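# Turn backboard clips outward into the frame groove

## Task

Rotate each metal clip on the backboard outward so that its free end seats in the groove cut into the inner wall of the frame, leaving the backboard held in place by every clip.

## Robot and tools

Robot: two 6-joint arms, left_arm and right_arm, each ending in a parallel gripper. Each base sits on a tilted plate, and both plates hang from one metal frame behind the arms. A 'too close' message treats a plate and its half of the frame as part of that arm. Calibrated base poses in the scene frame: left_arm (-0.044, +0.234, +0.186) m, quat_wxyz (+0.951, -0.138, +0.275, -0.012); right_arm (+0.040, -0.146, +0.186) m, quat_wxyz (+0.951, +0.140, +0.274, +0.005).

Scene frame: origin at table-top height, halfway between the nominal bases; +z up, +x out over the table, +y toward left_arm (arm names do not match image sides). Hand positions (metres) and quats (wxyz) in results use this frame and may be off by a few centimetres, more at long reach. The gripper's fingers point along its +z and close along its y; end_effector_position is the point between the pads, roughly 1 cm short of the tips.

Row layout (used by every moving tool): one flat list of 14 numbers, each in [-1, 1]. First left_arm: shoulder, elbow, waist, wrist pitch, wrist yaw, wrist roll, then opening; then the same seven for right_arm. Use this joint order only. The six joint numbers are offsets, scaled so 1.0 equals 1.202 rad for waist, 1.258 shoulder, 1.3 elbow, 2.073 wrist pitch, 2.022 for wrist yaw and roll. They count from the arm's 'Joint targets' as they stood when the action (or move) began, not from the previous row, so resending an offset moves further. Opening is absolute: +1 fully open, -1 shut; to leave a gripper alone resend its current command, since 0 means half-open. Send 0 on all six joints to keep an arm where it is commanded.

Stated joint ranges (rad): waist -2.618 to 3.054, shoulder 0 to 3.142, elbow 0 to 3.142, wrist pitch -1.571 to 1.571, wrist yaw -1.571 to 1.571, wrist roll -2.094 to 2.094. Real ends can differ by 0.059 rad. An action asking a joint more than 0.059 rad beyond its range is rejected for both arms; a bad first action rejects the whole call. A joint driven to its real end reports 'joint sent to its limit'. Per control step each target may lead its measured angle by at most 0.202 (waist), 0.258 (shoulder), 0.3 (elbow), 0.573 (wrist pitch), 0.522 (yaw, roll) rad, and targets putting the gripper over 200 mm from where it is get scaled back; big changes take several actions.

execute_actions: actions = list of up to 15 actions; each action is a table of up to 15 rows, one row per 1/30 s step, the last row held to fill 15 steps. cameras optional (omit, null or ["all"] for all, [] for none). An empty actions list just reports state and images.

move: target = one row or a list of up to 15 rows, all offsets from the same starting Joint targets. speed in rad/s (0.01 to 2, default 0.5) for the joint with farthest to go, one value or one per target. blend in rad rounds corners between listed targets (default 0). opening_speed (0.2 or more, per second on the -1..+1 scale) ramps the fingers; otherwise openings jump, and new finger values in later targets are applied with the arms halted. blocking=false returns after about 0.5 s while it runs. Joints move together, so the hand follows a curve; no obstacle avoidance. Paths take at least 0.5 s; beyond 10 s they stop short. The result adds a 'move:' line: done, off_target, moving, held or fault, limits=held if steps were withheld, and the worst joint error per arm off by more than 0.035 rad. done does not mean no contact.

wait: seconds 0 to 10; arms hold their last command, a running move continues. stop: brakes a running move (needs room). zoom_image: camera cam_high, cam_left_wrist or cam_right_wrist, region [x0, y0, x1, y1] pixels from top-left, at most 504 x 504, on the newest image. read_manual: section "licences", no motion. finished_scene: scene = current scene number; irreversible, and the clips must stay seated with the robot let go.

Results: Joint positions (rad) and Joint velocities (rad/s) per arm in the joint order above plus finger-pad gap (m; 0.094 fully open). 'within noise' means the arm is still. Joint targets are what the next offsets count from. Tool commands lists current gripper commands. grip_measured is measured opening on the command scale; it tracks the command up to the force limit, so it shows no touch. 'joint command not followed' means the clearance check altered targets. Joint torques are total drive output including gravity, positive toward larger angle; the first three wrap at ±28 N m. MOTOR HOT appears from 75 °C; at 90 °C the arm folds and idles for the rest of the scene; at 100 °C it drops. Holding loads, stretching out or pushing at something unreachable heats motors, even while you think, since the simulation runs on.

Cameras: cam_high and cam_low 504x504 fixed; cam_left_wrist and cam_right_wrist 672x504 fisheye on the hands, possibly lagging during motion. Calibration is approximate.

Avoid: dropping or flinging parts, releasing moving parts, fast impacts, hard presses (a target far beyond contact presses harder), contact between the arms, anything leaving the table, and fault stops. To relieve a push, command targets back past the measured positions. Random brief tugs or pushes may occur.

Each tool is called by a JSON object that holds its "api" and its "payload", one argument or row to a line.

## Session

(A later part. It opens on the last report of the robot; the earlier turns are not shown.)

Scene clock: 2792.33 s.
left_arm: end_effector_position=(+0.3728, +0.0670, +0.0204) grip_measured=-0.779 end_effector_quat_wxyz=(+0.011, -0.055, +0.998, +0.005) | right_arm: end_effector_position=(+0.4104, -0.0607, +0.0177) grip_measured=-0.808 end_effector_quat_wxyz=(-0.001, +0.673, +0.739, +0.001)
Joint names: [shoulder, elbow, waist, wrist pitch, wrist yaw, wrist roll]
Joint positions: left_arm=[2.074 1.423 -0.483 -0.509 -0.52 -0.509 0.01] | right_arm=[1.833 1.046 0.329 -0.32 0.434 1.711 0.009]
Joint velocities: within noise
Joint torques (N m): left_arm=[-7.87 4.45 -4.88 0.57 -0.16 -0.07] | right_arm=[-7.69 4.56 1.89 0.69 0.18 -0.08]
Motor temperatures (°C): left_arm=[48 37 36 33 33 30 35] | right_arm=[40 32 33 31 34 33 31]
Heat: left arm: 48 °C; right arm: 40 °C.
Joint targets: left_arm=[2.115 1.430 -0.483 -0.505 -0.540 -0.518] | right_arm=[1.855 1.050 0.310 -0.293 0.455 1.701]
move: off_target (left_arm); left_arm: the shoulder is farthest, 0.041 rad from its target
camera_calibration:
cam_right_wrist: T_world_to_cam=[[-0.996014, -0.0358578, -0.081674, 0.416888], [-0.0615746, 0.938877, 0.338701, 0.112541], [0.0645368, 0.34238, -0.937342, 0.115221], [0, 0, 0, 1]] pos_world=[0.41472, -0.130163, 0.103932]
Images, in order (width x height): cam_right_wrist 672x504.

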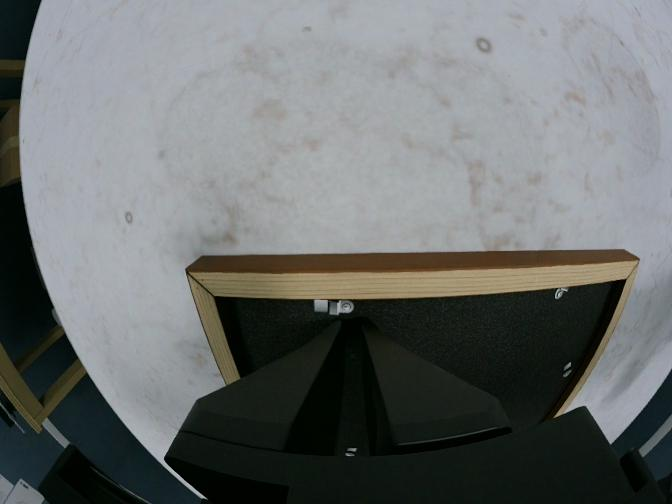

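{"api": "move", "payload": {
  "target": [0,0,0,0,0,0,-0.85,-0.0035,0.004,-0.0095,0,0.01,0.002,-0.81],
  "speed": 0.1,
  "cameras": ["cam_right_wrist"]
}}

{"api": "zoom_image", "payload": {
  "camera": "cam_right_wrist",
  "region": [300, 270, 410, 340]
}}

Scene clock: 2799.73 s.
left_arm: end_effector_position=(+0.3728, +0.0670, +0.0204) grip_measured=-0.779 end_effector_quat_wxyz=(+0.011, -0.055, +0.998, +0.005) | right_arm: end_effector_position=(+0.4107, -0.0614, +0.0175) grip_measured=-0.808 end_effector_quat_wxyz=(+0.000, +0.674, +0.739, +0.001)
Joint names: [shoulder, elbow, waist, wrist pitch, wrist yaw, wrist roll]
Joint positions: left_arm=[2.074 1.423 -0.483 -0.509 -0.52 -0.509 0.01] | right_arm=[1.833 1.046 0.327 -0.319 0.434 1.71 0.009]
Joint velocities: within noise
Joint torques (N m): left_arm=[-7.88 4.44 -4.86 0.57 -0.16 -0.06] | right_arm=[-8.24 4.85 1.37 0.69 0.37 -0.05]
Motor temperatures (°C): left_arm=[48 37 36 33 33 30 35] | right_arm=[40 32 33 31 34 33 31]
Heat: left arm: 48 °C; right arm: 40 °C.
Joint targets: left_arm=[2.115 1.430 -0.483 -0.505 -0.540 -0.518] | right_arm=[1.851 1.055 0.299 -0.294 0.475 1.705]
move: off_target (left_arm, right_arm); left_arm: the shoulder is farthest, 0.041 rad from its target; right_arm: the wrist yaw is farthest, 0.041 rad from its target
camera_calibration:
cam_right_wrist: T_world_to_cam=[[-0.996017, -0.0346583, -0.0821513, 0.417227], [-0.0605564, 0.939211, 0.337959, 0.112906], [0.0654443, 0.341588, -0.937569, 0.114762], [0, 0, 0, 1]] pos_world=[0.414892, -0.130783, 0.103715]
Images, in order (width x height): cam_right_wrist 672x504.

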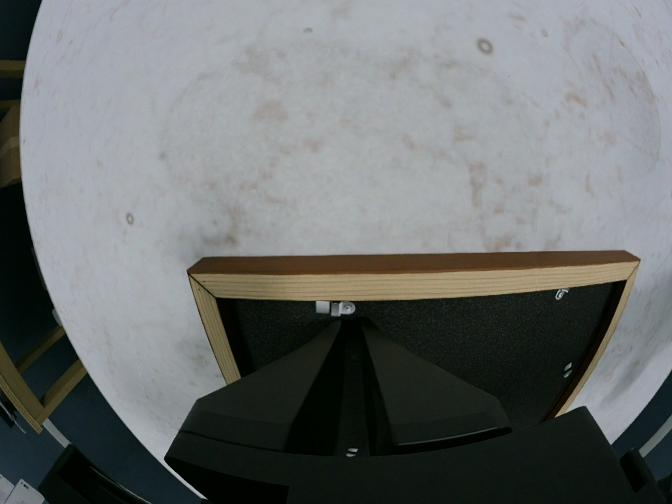

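Scaled by 4.582 from the camera's 672x504 image, which has a finer 960x720 frame.

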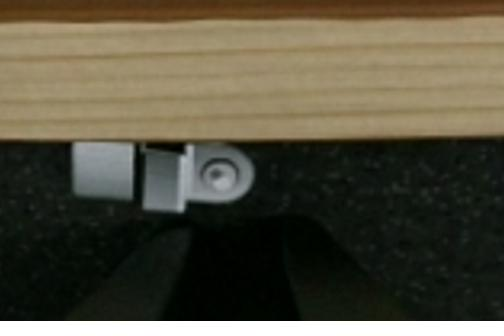

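{"api": "move", "payload": {
  "target": [0,0,0,0,0,0,-0.85,-0.003,0.004,-0.008,0,0.01,0.0,-0.81],
  "speed": 0.1,
  "cameras": ["cam_right_wrist"]
}}

{"api": "zoom_image", "payload": {
  "camera": "cam_right_wrist",
  "region": [300, 270, 410, 340]
}}

Scene clock: 2807.03 s.
left_arm: end_effector_position=(+0.3728, +0.0670, +0.0204) grip_measured=-0.779 end_effector_quat_wxyz=(+0.011, -0.055, +0.998, +0.005) | right_arm: end_effector_position=(+0.4138, -0.0640, +0.0174) grip_measured=-0.808 end_effector_quat_wxyz=(+0.003, +0.676, +0.737, +0.000)
Joint names: [shoulder, elbow, waist, wrist pitch, wrist yaw, wrist roll]
Joint positions: left_arm=[2.074 1.423 -0.483 -0.509 -0.52 -0.509 0.01] | right_arm=[1.833 1.053 0.321 -0.319 0.438 1.71 0.009]
Joint velocities: within noise
Joint torques (N m): left_arm=[-7.9 4.45 -4.88 0.57 -0.18 -0.06] | right_arm=[-8.43 4.7 1.11 0.71 0.56 -0.08]
Motor temperatures (°C): left_arm=[48 37 36 33 33 30 35] | right_arm=[40 32 33 31 34 33 31]
Heat: left arm: 48 °C; right arm: 40 °C.
Joint targets: left_arm=[2.115 1.430 -0.483 -0.505 -0.540 -0.518] | right_arm=[1.847 1.061 0.289 -0.294 0.495 1.705]
move: off_target (left_arm, right_arm); left_arm: the shoulder is farthest, 0.041 rad from its target; right_arm: the wrist yaw is farthest, 0.057 rad from its target
camera_calibration:
cam_right_wrist: T_world_to_cam=[[-0.995818, -0.0277658, -0.0870391, 0.420747], [-0.0553215, 0.941439, 0.332613, 0.113613], [0.0727068, 0.336037, -0.939038, 0.112089], [0, 0, 0, 1]] pos_world=[0.417123, -0.132943, 0.104088]
Images, in order (width x height): cam_right_wrist 672x504.

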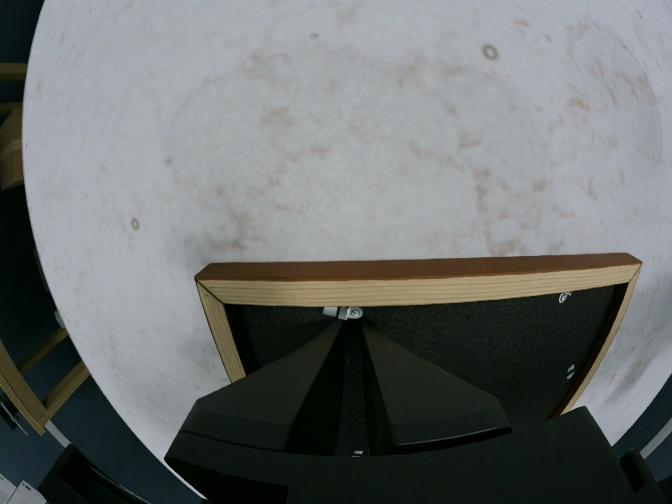

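Scaled by 4.582 from the camera's 672x504 image, which has a finer 960x720 frame.

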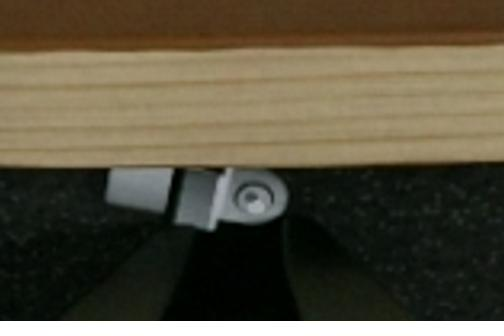

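{"api": "move", "payload": {
  "target": [0,0,0,0,0,0,-0.85,-0.003,0,-0.008,-0.005,0.01,0.0,-0.81],
  "speed": 0.1,
  "cameras": ["cam_right_wrist"]
}}

{"api": "zoom_image", "payload": {
  "camera": "cam_right_wrist",
  "region": [300, 270, 410, 340]
}}

Scene clock: 2814.27 s.
left_arm: end_effector_position=(+0.3728, +0.0670, +0.0204) grip_measured=-0.779 end_effector_quat_wxyz=(+0.011, -0.055, +0.998, +0.005) | right_arm: end_effector_position=(+0.4153, -0.0658, +0.0173) grip_measured=-0.808 end_effector_quat_wxyz=(+0.006, +0.678, +0.735, +0.000)
Joint names: [shoulder, elbow, waist, wrist pitch, wrist yaw, wrist roll]
Joint positions: left_arm=[2.074 1.423 -0.483 -0.509 -0.52 -0.509 0.01] | right_arm=[1.833 1.056 0.318 -0.319 0.441 1.71 0.009]
Joint velocities: within noise
Joint torques (N m): left_arm=[-7.88 4.48 -4.9 0.55 -0.17 -0.06] | right_arm=[-8.83 4.53 0.65 0.64 0.71 -0.06]
Motor temperatures (°C): left_arm=[48 37 36 33 33 30 35] | right_arm=[41 32 33 31 34 33 31]
Heat: left arm: 48 °C; right arm: 41 °C.
Joint targets: left_arm=[2.115 1.430 -0.483 -0.505 -0.540 -0.518] | right_arm=[1.843 1.061 0.280 -0.304 0.515 1.705]
move: off_target (left_arm, right_arm); left_arm: the shoulder is farthest, 0.041 rad from its target; right_arm: the wrist yaw is farthest, 0.074 rad from its target
camera_calibration:
cam_right_wrist: T_world_to_cam=[[-0.995706, -0.0240726, -0.089386, 0.422385], [-0.052295, 0.943032, 0.328566, 0.114301], [0.0763844, 0.33183, -0.940242, 0.110642], [0, 0, 0, 1]] pos_world=[0.418098, -0.134335, 0.10423]
Images, in order (width x height): cam_right_wrist 672x504.

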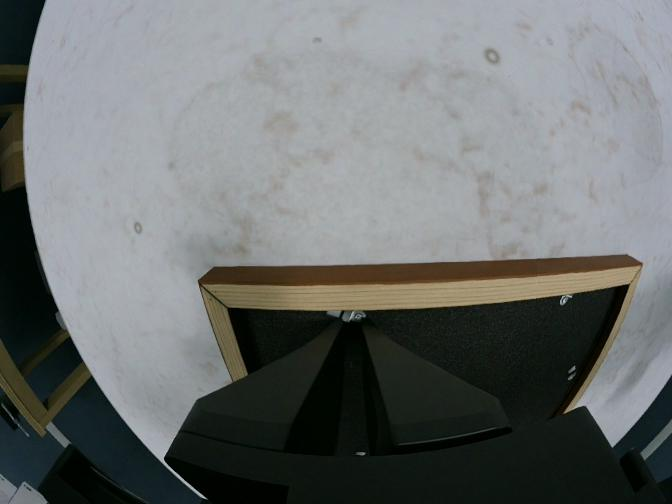

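Scaled by 4.582 from the camera's 672x504 image, which has a finer 960x720 frame.

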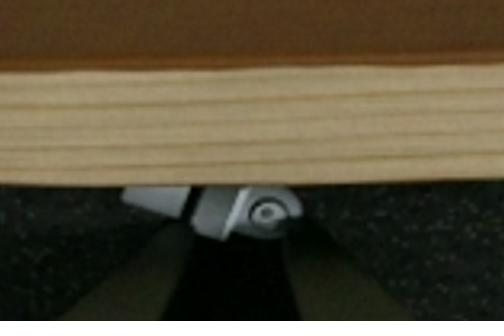

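{"api": "move", "payload": {
  "target": [0,0,0,0,0,0,-0.85,-0.003,-0.004,-0.008,-0.01,0.01,0.0,-0.81],
  "speed": 0.1,
  "cameras": ["cam_right_wrist"]
}}

{"api": "zoom_image", "payload": {
  "camera": "cam_right_wrist",
  "region": [300, 270, 410, 340]
}}

Scene clock: 2821.27 s.
left_arm: end_effector_position=(+0.3728, +0.0670, +0.0204) grip_measured=-0.779 end_effector_quat_wxyz=(+0.011, -0.055, +0.998, +0.005) | right_arm: end_effector_position=(+0.4154, -0.0669, +0.0174) grip_measured=-0.808 end_effector_quat_wxyz=(+0.006, +0.679, +0.735, -0.001)
Joint names: [shoulder, elbow, waist, wrist pitch, wrist yaw, wrist roll]
Joint positions: left_arm=[2.074 1.423 -0.483 -0.509 -0.52 -0.509 0.01] | right_arm=[1.832 1.056 0.315 -0.321 0.442 1.71 0.009]
Joint velocities: within noise
Joint torques (N m): left_arm=[-7.87 4.48 -4.88 0.57 -0.16 -0.05] | right_arm=[-9.16 3.97 0.02 0.42 0.92 -0.09]
Motor temperatures (°C): left_arm=[48 37 36 33 33 30 35] | right_arm=[41 32 33 31 34 33 31]
Heat: left arm: 48 °C; right arm: 41 °C.
Joint targets: left_arm=[2.115 1.430 -0.483 -0.505 -0.540 -0.518] | right_arm=[1.839 1.055 0.270 -0.325 0.536 1.705]
move: off_target (left_arm, right_arm); left_arm: the shoulder is farthest, 0.041 rad from its target; right_arm: the wrist yaw is farthest, 0.094 rad from its target
camera_calibration:
cam_right_wrist: T_world_to_cam=[[-0.995822, -0.0225285, -0.0884906, 0.422544], [-0.0504114, 0.943658, 0.327059, 0.114658], [0.0761367, 0.330153, -0.940852, 0.111132], [0, 0, 0, 1]] pos_world=[0.418098, -0.135369, 0.10445]
Images, in order (width x height): cam_right_wrist 672x504.

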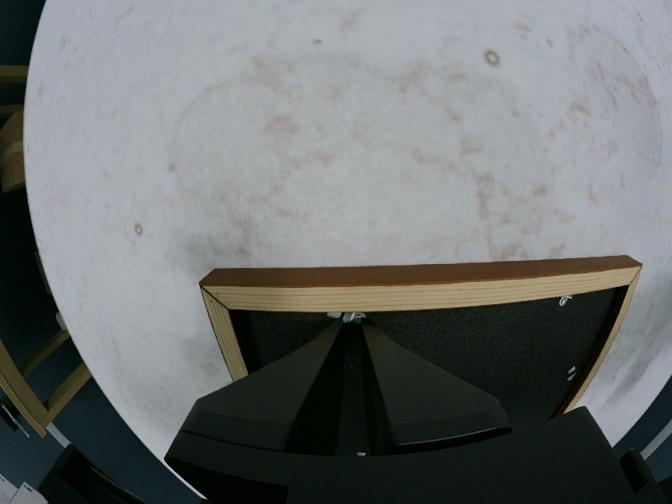

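Scaled by 4.582 from the camera's 672x504 image, which has a finer 960x720 frame.

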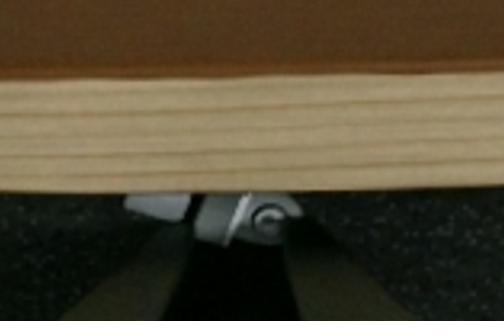

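{"api": "move", "payload": {
  "target": [
    [0,0,0,0,0,0,-0.85,-0.0318,-0.0185,0.0599,-0.0087,-0.0391,0.0129,-0.81],
    [0,0,0,0,0,0,-0.85,0.0119,-0.0185,0.0349,0.0121,-0.044,0.0015,-0.77]
  ],
  "speed": 0.12,
  "cameras": ["cam_right_wrist"]
}}

{"api": "zoom_image", "payload": {
  "camera": "cam_right_wrist",
  "region": [300, 270, 410, 340]
}}

Scene clock: 2843.13 s.
left_arm: end_effector_position=(+0.3728, +0.0670, +0.0204) grip_measured=-0.779 end_effector_quat_wxyz=(+0.011, -0.055, +0.998, +0.005) | right_arm: end_effector_position=(+0.4145, -0.0643, +0.0182) grip_measured=-0.772 end_effector_quat_wxyz=(+0.006, +0.680, +0.733, +0.003)
Joint names: [shoulder, elbow, waist, wrist pitch, wrist yaw, wrist roll]
Joint positions: left_arm=[2.074 1.423 -0.483 -0.509 -0.52 -0.509 0.01] | right_arm=[1.828 1.046 0.322 -0.31 0.441 1.716 0.011]
Joint velocities: within noise
Joint torques (N m): left_arm=[-7.83 4.44 -4.9 0.57 -0.17 -0.07] | right_arm=[-7.58 2.76 2.58 0.6 0.07 -0.07]
Motor temperatures (°C): left_arm=[48 37 36 32 33 30 35] | right_arm=[43 32 33 31 35 33 31]
Heat: left arm: 48 °C; right arm: 43 °C.
Joint targets: left_arm=[2.115 1.430 -0.483 -0.505 -0.540 -0.518] | right_arm=[1.854 1.031 0.312 -0.300 0.447 1.708]
move: off_target (left_arm); left_arm: the shoulder is farthest, 0.041 rad from its target
camera_calibration:
cam_right_wrist: T_world_to_cam=[[-0.995321, -0.0185702, -0.0948193, 0.422002], [-0.0492094, 0.94197, 0.33207, 0.111157], [0.0831504, 0.335182, -0.938477, 0.108413], [0, 0, 0, 1]] pos_world=[0.416483, -0.133208, 0.104845]
Images, in order (width x height): cam_right_wrist 672x504.

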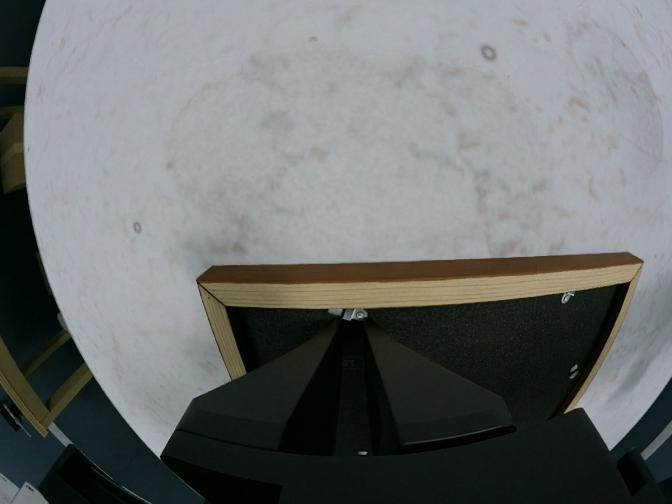

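Scaled by 4.582 from the camera's 672x504 image, which has a finer 960x720 frame.

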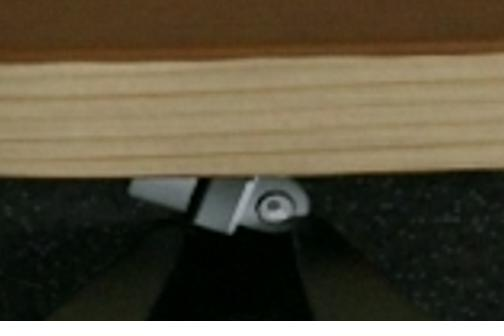

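{"api": "move", "payload": {
  "target": [
    [0,0,0,0,0,0,-0.85,-0.0469,-0.0123,0.025,-0.0183,0.0049,0.0114,-0.77],
    [0,0,0,0,0,0,-0.85,0.0,-0.0123,-0.0015,0.0039,0,0,-0.77]
  ],
  "speed": 0.12,
  "cameras": ["cam_right_wrist"]
}}

{"api": "zoom_image", "payload": {
  "camera": "cam_right_wrist",
  "region": [300, 270, 410, 340]
}}

Scene clock: 2855.73 s.
left_arm: end_effector_position=(+0.3728, +0.0670, +0.0204) grip_measured=-0.779 end_effector_quat_wxyz=(+0.011, -0.055, +0.998, +0.005) | right_arm: end_effector_position=(+0.4102, -0.0639, +0.0179) grip_measured=-0.772 end_effector_quat_wxyz=(+0.005, +0.679, +0.734, +0.002)
Joint names: [shoulder, elbow, waist, wrist pitch, wrist yaw, wrist roll]
Joint positions: left_arm=[2.074 1.423 -0.483 -0.509 -0.52 -0.509 0.01] | right_arm=[1.824 1.031 0.324 -0.303 0.44 1.717 0.011]
Joint velocities: within noise
Joint torques (N m): left_arm=[-7.88 4.49 -4.92 0.57 -0.17 -0.07] | right_arm=[-6.8 2.81 2.33 0.6 0.1 -0.08]
Motor temperatures (°C): left_arm=[48 37 36 32 33 30 35] | right_arm=[42 32 33 31 34 33 31]
Heat: left arm: 48 °C; right arm: 42 °C.
Joint targets: left_arm=[2.115 1.430 -0.483 -0.505 -0.540 -0.518] | right_arm=[1.854 1.015 0.310 -0.291 0.447 1.708]
move: off_target (left_arm); left_arm: the shoulder is farthest, 0.041 rad from its target
camera_calibration:
cam_right_wrist: T_world_to_cam=[[-0.995561, -0.021701, -0.0915857, 0.417558], [-0.0511789, 0.941447, 0.333255, 0.111473], [0.0789911, 0.336463, -0.938378, 0.110155], [0, 0, 0, 1]] pos_world=[0.412708, -0.132948, 0.10446]
Images, in order (width x height): cam_right_wrist 672x504.

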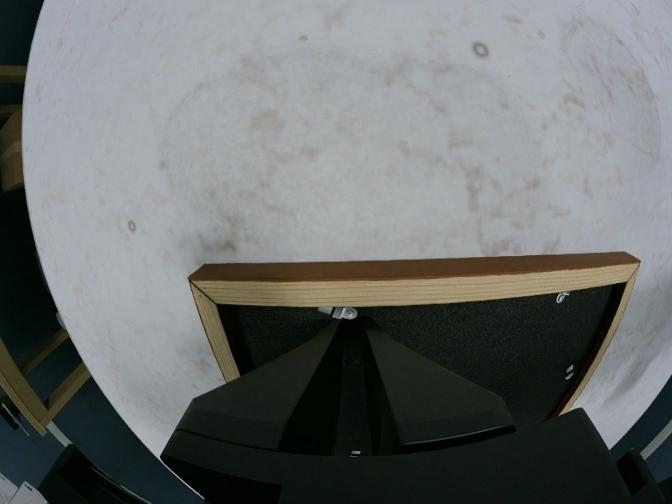

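Scaled by 4.582 from the camera's 672x504 image, which has a finer 960x720 frame.

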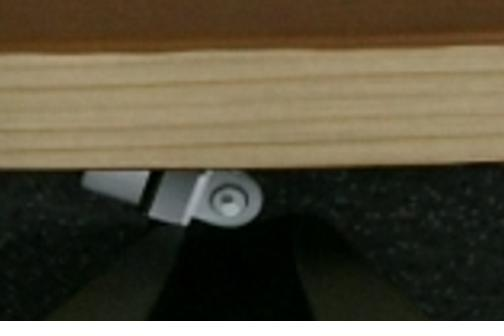

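{"api": "move", "payload": {
  "target": [0,0,0,0,0,0,-0.85,-0.003,0,-0.012,-0.008,0.02,0,-0.77],
  "speed": 0.1,
  "cameras": []
}}

{"api": "move", "payload": {
  "target": [0,0,0,0,0,0,-0.85,-0.003,0,-0.012,-0.008,0.015,0,-0.77],
  "speed": 0.1,
  "cameras": ["cam_right_wrist"]
}}

{"api": "zoom_image", "payload": {
  "camera": "cam_right_wrist",
  "region": [300, 270, 410, 340]
}}

Scene clock: 2865.97 s.
left_arm: end_effector_position=(+0.3728, +0.0670, +0.0204) grip_measured=-0.779 end_effector_quat_wxyz=(+0.011, -0.055, +0.998, +0.005) | right_arm: end_effector_position=(+0.4103, -0.0644, +0.0177) grip_measured=-0.772 end_effector_quat_wxyz=(+0.005, +0.679, +0.734, +0.002)
Joint names: [shoulder, elbow, waist, wrist pitch, wrist yaw, wrist roll]
Joint positions: left_arm=[2.074 1.423 -0.483 -0.509 -0.52 -0.509 0.01] | right_arm=[1.824 1.031 0.323 -0.303 0.44 1.716 0.011]
Joint velocities: within noise
Joint torques (N m): left_arm=[-7.86 4.42 -4.9 0.56 -0.17 -0.06] | right_arm=[-7.15 2.76 1.36 0.4 0.43 -0.12]
Motor temperatures (°C): left_arm=[48 36 36 32 33 30 35] | right_arm=[41 32 33 31 34 33 31]
Heat: left arm: 48 °C; right arm: 41 °C.
Joint targets: left_arm=[2.115 1.430 -0.483 -0.505 -0.540 -0.518] | right_arm=[1.850 1.015 0.296 -0.308 0.487 1.708]
move: off_target (left_arm, right_arm); left_arm: the shoulder is farthest, 0.041 rad from its target; right_arm: the wrist yaw is farthest, 0.047 rad from its target
No camera images: "cameras" was empty.

Scene clock: 2866.67 s.
left_arm: end_effector_position=(+0.3728, +0.0670, +0.0204) grip_measured=-0.779 end_effector_quat_wxyz=(+0.011, -0.055, +0.998, +0.005) | right_arm: end_effector_position=(+0.4103, -0.0653, +0.0174) grip_measured=-0.772 end_effector_quat_wxyz=(+0.005, +0.680, +0.734, +0.001)
Joint names: [shoulder, elbow, waist, wrist pitch, wrist yaw, wrist roll]
Joint positions: left_arm=[2.074 1.423 -0.483 -0.509 -0.52 -0.509 0.01] | right_arm=[1.824 1.031 0.321 -0.303 0.44 1.716 0.011]
Joint velocities: within noise
Joint torques (N m): left_arm=[-7.86 4.48 -4.89 0.58 -0.17 -0.05] | right_arm=[-7.65 2.74 0.43 0.3 0.71 -0.1]
Motor temperatures (°C): left_arm=[48 36 36 32 33 30 35] | right_arm=[41 32 33 31 34 33 31]
Heat: left arm: 48 °C; right arm: 41 °C.
Joint targets: left_arm=[2.115 1.430 -0.483 -0.505 -0.540 -0.518] | right_arm=[1.847 1.015 0.281 -0.325 0.517 1.708]
move: off_target (left_arm, right_arm); left_arm: the shoulder is farthest, 0.041 rad from its target; right_arm: the wrist yaw is farthest, 0.077 rad from its target
camera_calibration:
cam_right_wrist: T_world_to_cam=[[-0.995685, -0.0195049, -0.0907192, 0.41775], [-0.0486401, 0.942287, 0.331253, 0.112003], [0.0790225, 0.334236, -0.939171, 0.110022], [0, 0, 0, 1]] pos_world=[0.412701, -0.134165, 0.104126]
Images, in order (width x height): cam_right_wrist 672x504.

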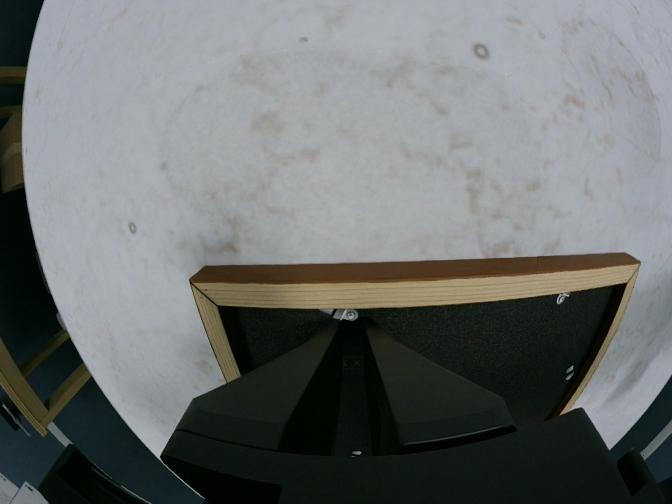

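Scaled by 4.582 from the camera's 672x504 image, which has a finer 960x720 frame.

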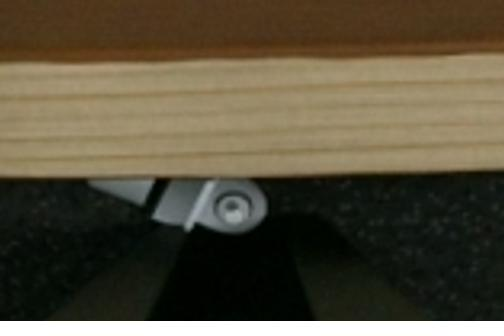

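{"api": "move", "payload": {
  "target": [0,0,0,0,0,0,-0.85,-0.003,0,-0.01,-0.008,0.015,0,-0.77],
  "speed": 0.1,
  "cameras": ["cam_right_wrist"]
}}

{"api": "zoom_image", "payload": {
  "camera": "cam_right_wrist",
  "region": [300, 270, 410, 340]
}}

Scene clock: 2872.60 s.
left_arm: end_effector_position=(+0.3728, +0.0670, +0.0204) grip_measured=-0.779 end_effector_quat_wxyz=(+0.011, -0.055, +0.998, +0.005) | right_arm: end_effector_position=(+0.4118, -0.0714, +0.0171) grip_measured=-0.771 end_effector_quat_wxyz=(+0.014, +0.682, +0.731, -0.005)
Joint names: [shoulder, elbow, waist, wrist pitch, wrist yaw, wrist roll]
Joint positions: left_arm=[2.074 1.423 -0.483 -0.509 -0.52 -0.509 0.01] | right_arm=[1.821 1.031 0.313 -0.303 0.458 1.716 0.011]
Joint velocities: within noise
Joint torques (N m): left_arm=[-7.86 4.46 -4.9 0.57 -0.18 -0.06] | right_arm=[-7.72 2.62 0.13 0.14 0.9 -0.11]
Motor temperatures (°C): left_arm=[48 36 36 32 33 30 35] | right_arm=[41 32 33 31 34 33 31]
Heat: left arm: 48 °C; right arm: 41 °C.
Joint targets: left_arm=[2.115 1.430 -0.483 -0.505 -0.540 -0.518] | right_arm=[1.843 1.015 0.269 -0.341 0.548 1.708]
move: off_target (left_arm, right_arm); left_arm: the shoulder is farthest, 0.041 rad from its target; right_arm: the wrist yaw is farthest, 0.089 rad from its target
camera_calibration:
cam_right_wrist: T_world_to_cam=[[-0.995434, -0.0145029, -0.0943486, 0.419353], [-0.0433425, 0.949301, 0.311366, 0.116584], [0.0850495, 0.314033, -0.945595, 0.107843], [0, 0, 0, 1]] pos_world=[0.413319, -0.138458, 0.105241]
Images, in order (width x height): cam_right_wrist 672x504.

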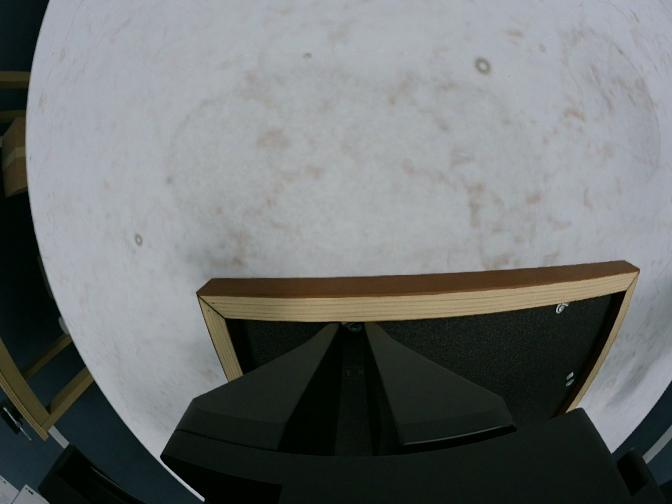

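Scaled by 4.582 from the camera's 672x504 image, which has a finer 960x720 frame.

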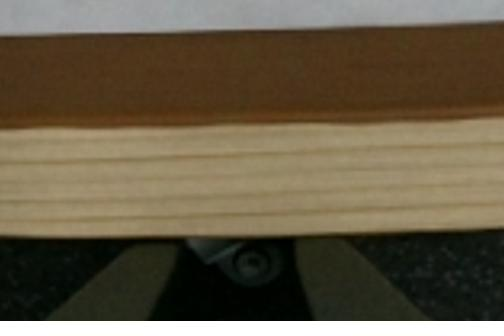

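{"api": "move", "payload": {
  "target": [0,0,0,0,0,0,-0.85,0,0,0,0.008,-0.008,0,-1],
  "opening_speed": 0.3,
  "cameras": ["cam_right_wrist"]
}}

{"api": "zoom_image", "payload": {
  "camera": "cam_right_wrist",
  "region": [300, 270, 410, 340]
}}

Scene clock: 2880.20 s.
left_arm: end_effector_position=(+0.3728, +0.0670, +0.0204) grip_measured=-0.779 end_effector_quat_wxyz=(+0.011, -0.055, +0.998, +0.005) | right_arm: end_effector_position=(+0.4110, -0.0720, +0.0171) grip_measured=-0.935 end_effector_quat_wxyz=(+0.014, +0.681, +0.732, -0.007)
Joint names: [shoulder, elbow, waist, wrist pitch, wrist yaw, wrist roll]
Joint positions: left_arm=[2.074 1.423 -0.483 -0.509 -0.52 -0.509 0.01] | right_arm=[1.821 1.031 0.313 -0.307 0.46 1.716 0.003]
Joint velocities: within noise
Joint torques (N m): left_arm=[-7.9 4.46 -4.9 0.57 -0.17 -0.06] | right_arm=[-7.77 2.84 -0.01 0.35 0.72 -0.09]
Motor temperatures (°C): left_arm=[48 36 36 32 33 30 35] | right_arm=[41 31 33 31 35 33 31]
Heat: left arm: 48 °C; right arm: 41 °C.
Joint targets: left_arm=[2.115 1.430 -0.483 -0.505 -0.540 -0.518] | right_arm=[1.843 1.015 0.269 -0.325 0.532 1.708]
move: off_target (left_arm, right_arm); left_arm: the shoulder is farthest, 0.041 rad from its target; right_arm: the wrist yaw is farthest, 0.071 rad from its target
camera_calibration:
cam_right_wrist: T_world_to_cam=[[-0.995673, -0.0167314, -0.0914099, 0.418466], [-0.0443028, 0.950143, 0.308652, 0.117607], [0.0816883, 0.311366, -0.946772, 0.10931], [0, 0, 0, 1]] pos_world=[0.412936, -0.138777, 0.105444]
Images, in order (width x height): cam_right_wrist 672x504.

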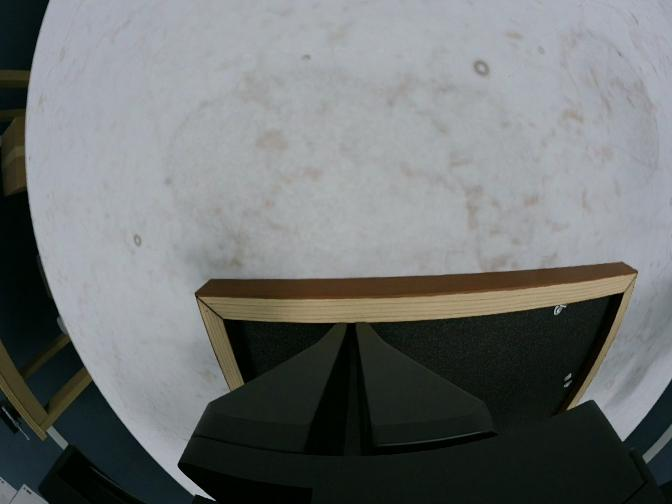

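Scaled by 4.582 from the camera's 672x504 image, which has a finer 960x720 frame.

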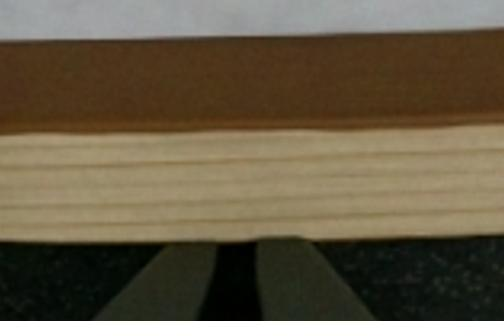

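{"api": "move", "payload": {
  "target": [
    [0,0,0,0,0,0,-0.85,0,0,0,0,0,0,-0.75],
    [0,0,0,0,0,0,-0.85,-0.058,0.03,0.079,-0.0251,-0.0346,0.0252,-0.75]
  ],
  "speed": 0.2,
  "opening_speed": 0.5,
  "cameras": ["cam_right_wrist","cam_left_wrist"]
}}

{"api": "zoom_image", "payload": {
  "camera": "cam_right_wrist",
  "region": [300, 260, 410, 330]
}}

Scene clock: 2895.27 s.
left_arm: end_effector_position=(+0.3728, +0.0670, +0.0204) grip_measured=-0.779 end_effector_quat_wxyz=(+0.011, -0.055, +0.998, +0.005) | right_arm: end_effector_position=(+0.4129, -0.0620, +0.0320) grip_measured=-0.752 end_effector_quat_wxyz=(+0.009, +0.683, +0.731, +0.002)
Joint names: [shoulder, elbow, waist, wrist pitch, wrist yaw, wrist roll]
Joint positions: left_arm=[2.074 1.423 -0.483 -0.509 -0.52 -0.509 0.01] | right_arm=[1.79 1.041 0.349 -0.352 0.459 1.751 0.012]
Joint velocities: within noise
Joint torques (N m): left_arm=[-7.87 4.51 -4.88 0.57 -0.17 -0.07] | right_arm=[-11.66 5.42 4.52 0.31 0.05 0.11]
Motor temperatures (°C): left_arm=[48 36 36 32 33 30 35] | right_arm=[42 31 33 31 35 33 32]
Heat: left arm: 48 °C; right arm: 42 °C.
Joint targets: left_arm=[2.115 1.430 -0.483 -0.505 -0.540 -0.518] | right_arm=[1.770 1.054 0.364 -0.376 0.461 1.759]
move: off_target (left_arm); left_arm: the shoulder is farthest, 0.041 rad from its target
camera_calibration:
cam_left_wrist: T_world_to_cam=[[0.0609688, -0.995191, -0.0766635, 0.053076], [-0.946488, -0.0820304, 0.31214, 0.386955], [-0.316928, 0.0535303, -0.946938, 0.230142], [0, 0, 0, 1]] pos_world=[0.435951, 0.0722433, 0.101215]
cam_right_wrist: T_world_to_cam=[[-0.995117, -0.0108555, -0.0980989, 0.422216], [-0.0425525, 0.943999, 0.327192, 0.101911], [0.0890535, 0.329768, -0.939852, 0.118069], [0, 0, 0, 1]] pos_world=[0.413977, -0.130556, 0.119042]
Images, in order (width x height): cam_left_wrist 672x504, cam_right_wrist 672x504.

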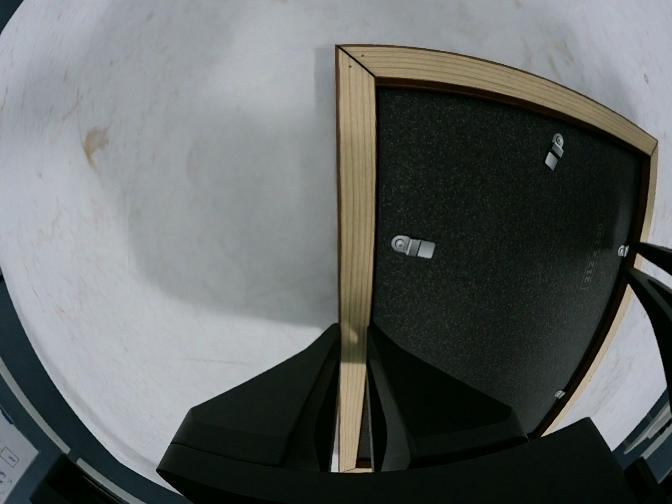

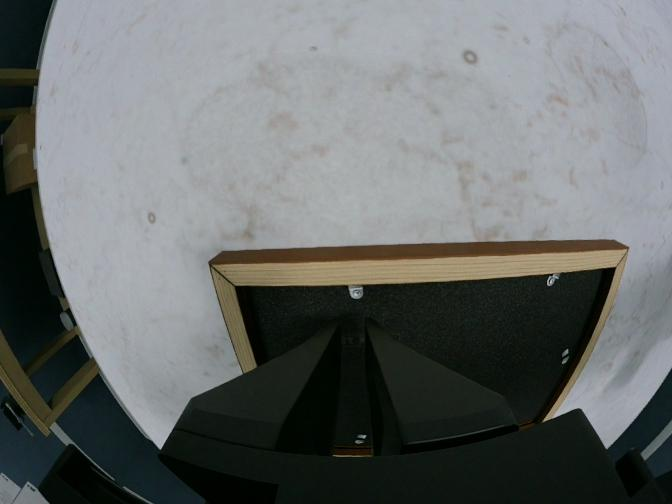

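Scaled by 4.582 from the camera's 672x504 image, which has a finer 960x720 frame.

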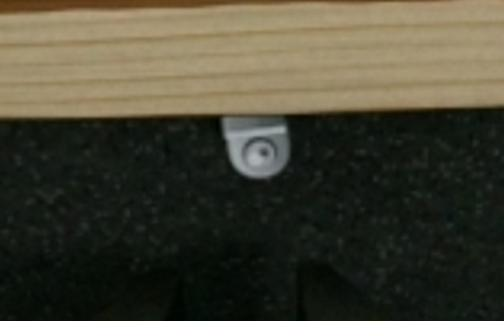

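{"api": "move", "payload": {
  "target": [
    [0,0,0,0,0,0,-0.5,0,0,0,0,0,0,-0.75],
    [-0.1224,0.016,-0.05,-0.0757,0,-0.027,-0.5,0,0,0,0,0,0,-0.75],
    [-0.1653,-0.3177,-0.2388,0.0241,-0.0242,0.6296,-0.5,0,0,0,0,0,0,-0.75]
  ],
  "speed": [0.3,0.3,0.6],
  "opening_speed": 0.6,
  "cameras": ["cam_left_wrist","cam_high"]
}}

Scene clock: 3009.90 s.
left_arm: end_effector_position=(+0.2404, +0.0364, +0.0586) grip_measured=-0.503 end_effector_quat_wxyz=(-0.014, +0.671, +0.741, -0.002) | right_arm: end_effector_position=(+0.4124, -0.0622, +0.0320) grip_measured=-0.752 end_effector_quat_wxyz=(+0.009, +0.683, +0.731, +0.001)
Joint names: [shoulder, elbow, waist, wrist pitch, wrist yaw, wrist roll]
Joint positions: left_arm=[1.929 1.027 -0.753 -0.467 -0.583 0.746 0.023] | right_arm=[1.79 1.041 0.349 -0.354 0.459 1.751 0.012]
Joint velocities: within noise
Joint torques (N m): left_arm=[-10.65 2.15 -6.02 0.57 -0.02 0.07] | right_arm=[-11.67 5.35 4.59 0.29 0.03 0.1]
Motor temperatures (°C): left_arm=[49 36 36 32 33 30 35] | right_arm=[47 33 35 31 34 33 31]
Heat: left arm: 49 °C; right arm: 47 °C.
Joint targets: left_arm=[1.907 1.017 -0.770 -0.455 -0.590 0.755] | right_arm=[1.770 1.054 0.364 -0.377 0.461 1.759]
move: done
camera_calibration:
cam_left_wrist: T_world_to_cam=[[-0.997949, -0.0467771, -0.0437089, 0.251694], [-0.0591756, 0.934518, 0.350962, -0.0053773], [0.0244298, 0.352828, -0.935369, 0.132292], [0, 0, 0, 1]] pos_world=[0.247628, -0.0298777, 0.13663]
Images, in order (width x height): cam_high 504x504, cam_left_wrist 672x504.

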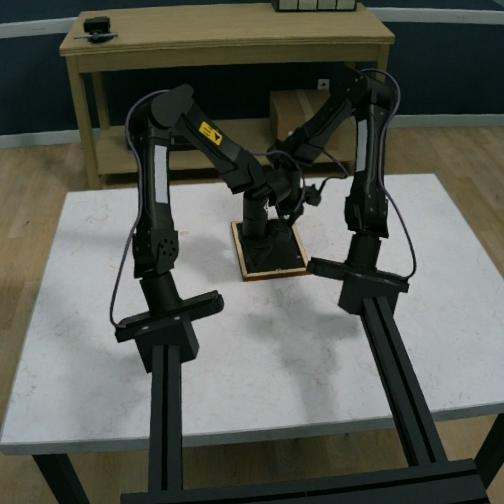

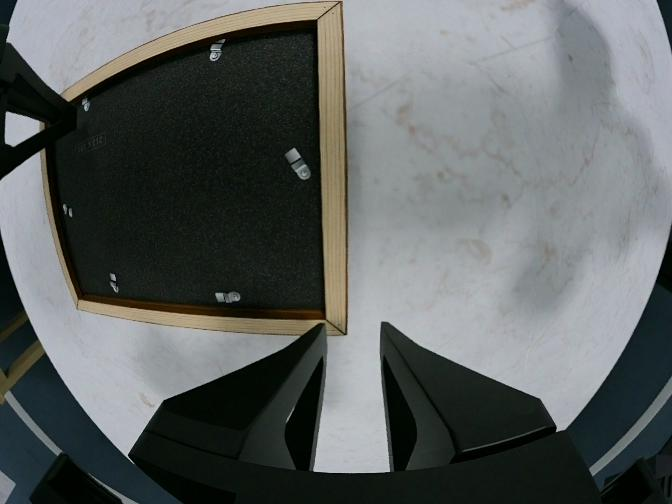

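{"api": "move", "payload": {
  "target": [0.0533,-0.0392,0.084,0.0748,0.0183,0.0603,-0.5,0,0,0,0,0,0,-0.75],
  "speed": 0.3,
  "cameras": ["cam_left_wrist"]
}}

{"api": "zoom_image", "payload": {
  "camera": "cam_left_wrist",
  "region": [280, 240, 430, 360]
}}

Scene clock: 3051.30 s.
left_arm: end_effector_position=(+0.2476, +0.0487, +0.0308) grip_measured=-0.503 end_effector_quat_wxyz=(-0.004, +0.677, +0.736, +0.001) | right_arm: end_effector_position=(+0.4124, -0.0622, +0.0320) grip_measured=-0.752 end_effector_quat_wxyz=(+0.009, +0.683, +0.731, +0.001)
Joint names: [shoulder, elbow, waist, wrist pitch, wrist yaw, wrist roll]
Joint positions: left_arm=[1.957 0.975 -0.671 -0.312 -0.566 0.868 0.023] | right_arm=[1.79 1.041 0.349 -0.354 0.459 1.751 0.012]
Joint velocities: within noise
Joint torques (N m): left_arm=[-7.09 1.8 -4.22 0.62 0.15 0.08] | right_arm=[-11.66 5.2 4.53 0.26 0.03 0.09]
Motor temperatures (°C): left_arm=[53 35 37 32 33 30 33] | right_arm=[47 33 35 31 34 33 31]
Heat: left arm: 53 °C; right arm: 47 °C.
Joint targets: left_arm=[1.974 0.966 -0.669 -0.300 -0.553 0.877] | right_arm=[1.770 1.054 0.364 -0.377 0.461 1.759]
move: done
camera_calibration:
cam_left_wrist: T_world_to_cam=[[-0.997623, -0.0324588, -0.060785, 0.257989], [-0.0512754, 0.938975, 0.340142, -0.00849502], [0.046035, 0.34245, -0.938407, 0.0970232], [0, 0, 0, 1]] pos_world=[0.252473, -0.016875, 0.109619]
Images, in order (width x height): cam_left_wrist 672x504.

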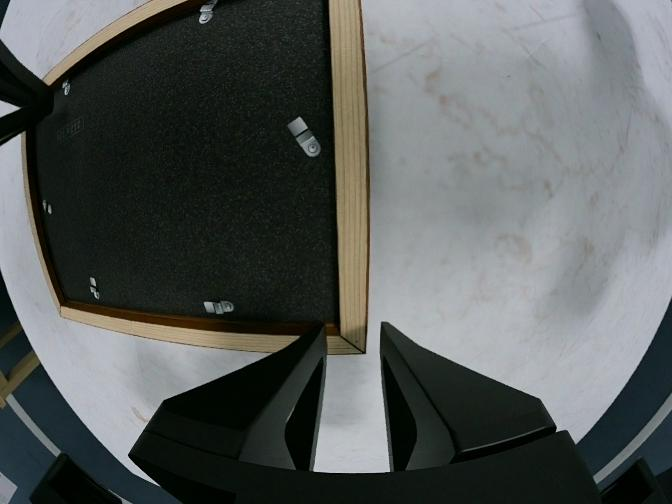

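Scaled by 3.360 from the camera's 672x504 image, which has a finer 960x720 frame.

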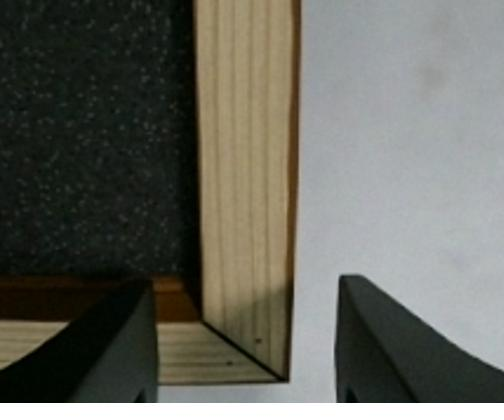

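{"api": "execute_actions", "payload": {
  "actions": []
}}

Scene clock: 3115.00 s.
left_arm: end_effector_position=(+0.2476, +0.0485, +0.0308) grip_measured=-0.503 end_effector_quat_wxyz=(-0.004, +0.677, +0.736, +0.000) | right_arm: end_effector_position=(+0.4124, -0.0622, +0.0320) grip_measured=-0.752 end_effector_quat_wxyz=(+0.009, +0.683, +0.731, +0.001)
Joint names: [shoulder, elbow, waist, wrist pitch, wrist yaw, wrist roll]
Joint positions: left_arm=[1.957 0.975 -0.671 -0.311 -0.565 0.868 0.023] | right_arm=[1.79 1.041 0.349 -0.354 0.459 1.751 0.012]
Joint velocities: within noise
Joint torques (N m): left_arm=[-7.09 1.81 -4.22 0.58 0.14 0.1] | right_arm=[-11.75 5.18 4.53 0.29 0.02 0.06]
Motor temperatures (°C): left_arm=[49 35 36 32 33 30 32] | right_arm=[48 33 35 30 34 33 31]
Heat: left arm: 49 °C; right arm: 48 °C.
Joint targets: left_arm=[1.974 0.966 -0.669 -0.300 -0.552 0.877] | right_arm=[1.770 1.054 0.364 -0.377 0.461 1.759]
Tool commands: left_gripper/opening=-0.5 right_gripper/opening=-0.75
camera_calibration:
cam_left_wrist: T_world_to_cam=[[-0.997617, -0.0325519, -0.0608351, 0.258044], [-0.0513342, 0.939311, 0.339204, -0.00826848], [0.0461013, 0.341518, -0.938744, 0.0971294], [0, 0, 0, 1]] pos_world=[0.252527, -0.0170049, 0.109682]
cam_right_wrist: T_world_to_cam=[[-0.995274, -0.011336, -0.0964401, 0.421773], [-0.0424254, 0.94412, 0.32686, 0.101963], [0.0873457, 0.329406, -0.940139, 0.118829], [0, 0, 0, 1]] pos_world=[0.413726, -0.130627, 0.119064]

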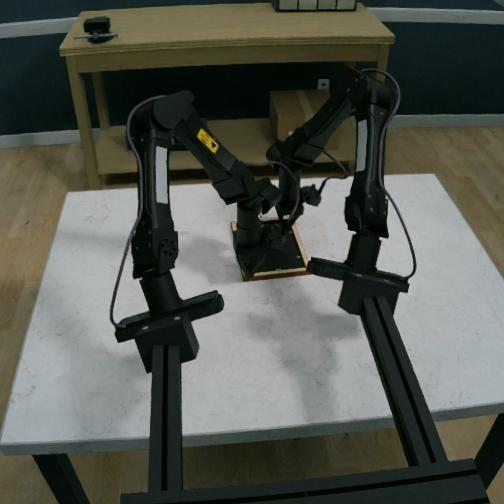

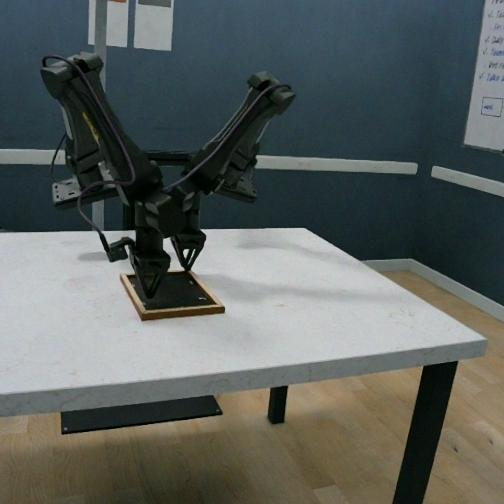

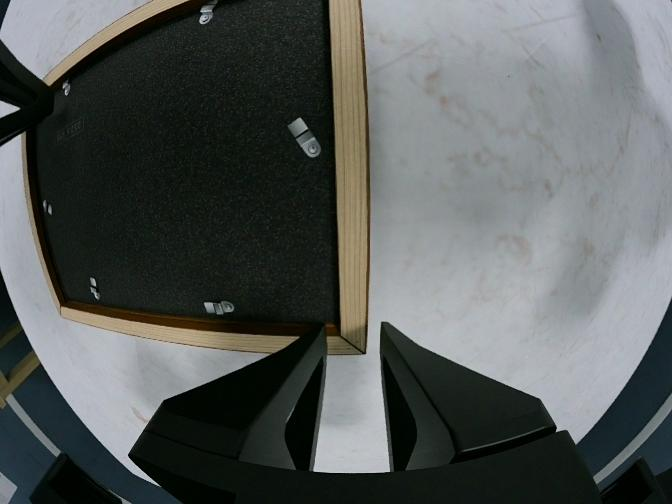

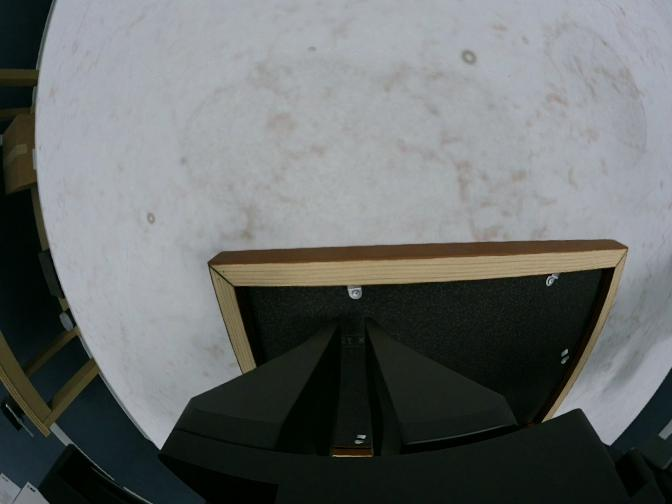

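{"api": "move", "payload": {
  "target": [0.0385,0.0117,-0.0279,-0.0146,-0.0045,-0.0163,-0.5,0,0,0,0,0,0,-0.75],
  "cameras": ["cam_left_wrist"]
}}

{"api": "zoom_image", "payload": {
  "camera": "cam_left_wrist",
  "region": [270, 250, 440, 400]
}}

Scene clock: 3150.27 s.
left_arm: end_effector_position=(+0.2410, +0.0466, +0.0263) grip_measured=-0.502 end_effector_quat_wxyz=(-0.013, +0.681, +0.732, +0.009) | right_arm: end_effector_position=(+0.4124, -0.0622, +0.0320) grip_measured=-0.752 end_effector_quat_wxyz=(+0.009, +0.683, +0.731, +0.001)
Joint names: [shoulder, elbow, waist, wrist pitch, wrist yaw, wrist roll]
Joint positions: left_arm=[1.987 0.978 -0.687 -0.311 -0.589 0.853 0.023] | right_arm=[1.79 1.041 0.349 -0.354 0.459 1.751 0.012]
Joint velocities: within noise
Joint torques (N m): left_arm=[-5.48 2.82 -5.91 0.24 0.27 -0.07] | right_arm=[-11.62 5.26 4.44 0.29 0.06 0.06]
Motor temperatures (°C): left_arm=[49 35 36 32 33 30 32] | right_arm=[49 33 35 30 34 33 31]
Heat: left arm: 49 °C; right arm: 49 °C.
Joint targets: left_arm=[2.022 0.981 -0.702 -0.330 -0.562 0.845] | right_arm=[1.770 1.054 0.364 -0.376 0.461 1.759]
move: done
camera_calibration:
cam_left_wrist: T_world_to_cam=[[-0.997979, -0.0189807, -0.0606496, 0.25056], [-0.0397031, 0.931402, 0.361819, -0.00830426], [0.0496216, 0.363496, -0.930273, 0.0918465], [0, 0, 0, 1]] pos_world=[0.245166, -0.0208954, 0.103643]
Images, in order (width x height): cam_left_wrist 672x504.

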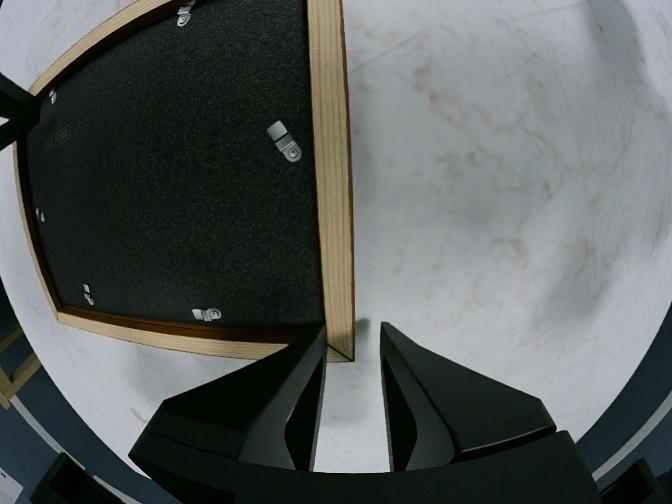

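Scaled by 2.965 from the camera's 672x504 image, which has a finer 960x720 frame.

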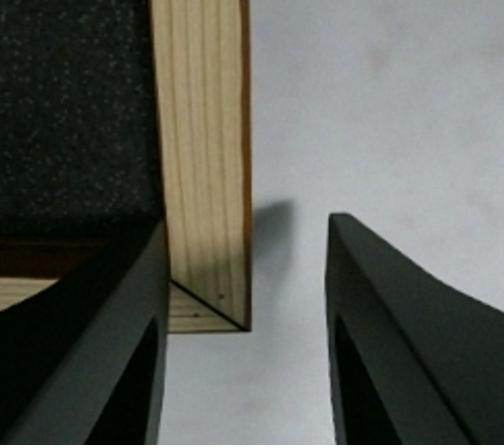

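{"api": "move", "payload": {
  "target": [-0.0294,-0.0069,-0.0216,-0.0265,-0.0064,-0.0163,-0.5,0,0,0,0,0,0,-0.75],
  "cameras": ["cam_left_wrist"]
}}

{"api": "zoom_image", "payload": {
  "camera": "cam_left_wrist",
  "region": [270, 250, 440, 400]
}}

Scene clock: 3170.30 s.
left_arm: end_effector_position=(+0.2281, +0.0465, +0.0310) grip_measured=-0.502 end_effector_quat_wxyz=(-0.030, +0.688, +0.725, +0.004) | right_arm: end_effector_position=(+0.4124, -0.0622, +0.0320) grip_measured=-0.752 end_effector_quat_wxyz=(+0.009, +0.683, +0.731, +0.001)
Joint names: [shoulder, elbow, waist, wrist pitch, wrist yaw, wrist roll]
Joint positions: left_arm=[1.988 0.978 -0.712 -0.368 -0.587 0.82 0.023] | right_arm=[1.79 1.041 0.349 -0.354 0.459 1.751 0.012]
Joint velocities: within noise
Joint torques (N m): left_arm=[-8.68 1.96 -5.98 0.22 0.13 -0.07] | right_arm=[-11.77 5.23 4.67 0.27 0.01 0.11]
Motor temperatures (°C): left_arm=[49 35 36 31 33 30 32] | right_arm=[49 33 35 30 34 33 31]
Heat: left arm: 49 °C; right arm: 49 °C.
Joint targets: left_arm=[1.986 0.972 -0.728 -0.385 -0.574 0.811] | right_arm=[1.770 1.054 0.364 -0.376 0.461 1.759]
move: done
camera_calibration:
cam_left_wrist: T_world_to_cam=[[-0.999601, 0.000674798, -0.0282473, 0.236382], [-0.0100289, 0.92615, 0.377023, -0.0174247], [0.0264156, 0.377155, -0.925773, 0.101357], [0, 0, 0, 1]] pos_world=[0.233435, -0.0222491, 0.107081]
Images, in order (width x height): cam_left_wrist 672x504.

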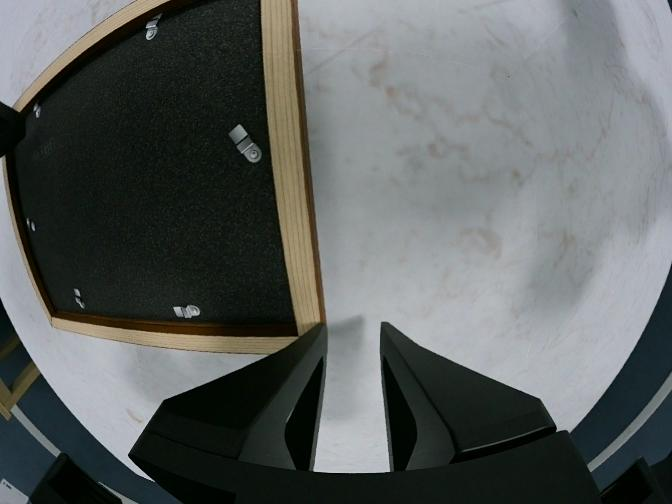

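Scaled by 2.965 from the camera's 672x504 image, which has a finer 960x720 frame.

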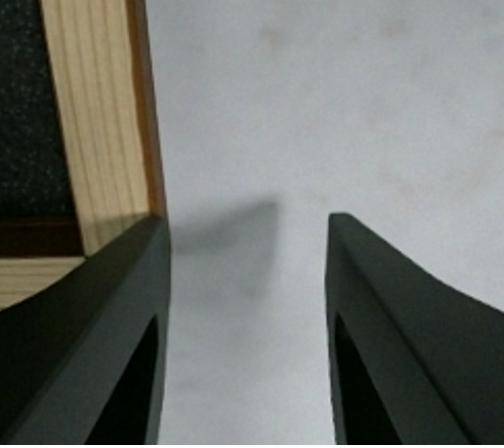

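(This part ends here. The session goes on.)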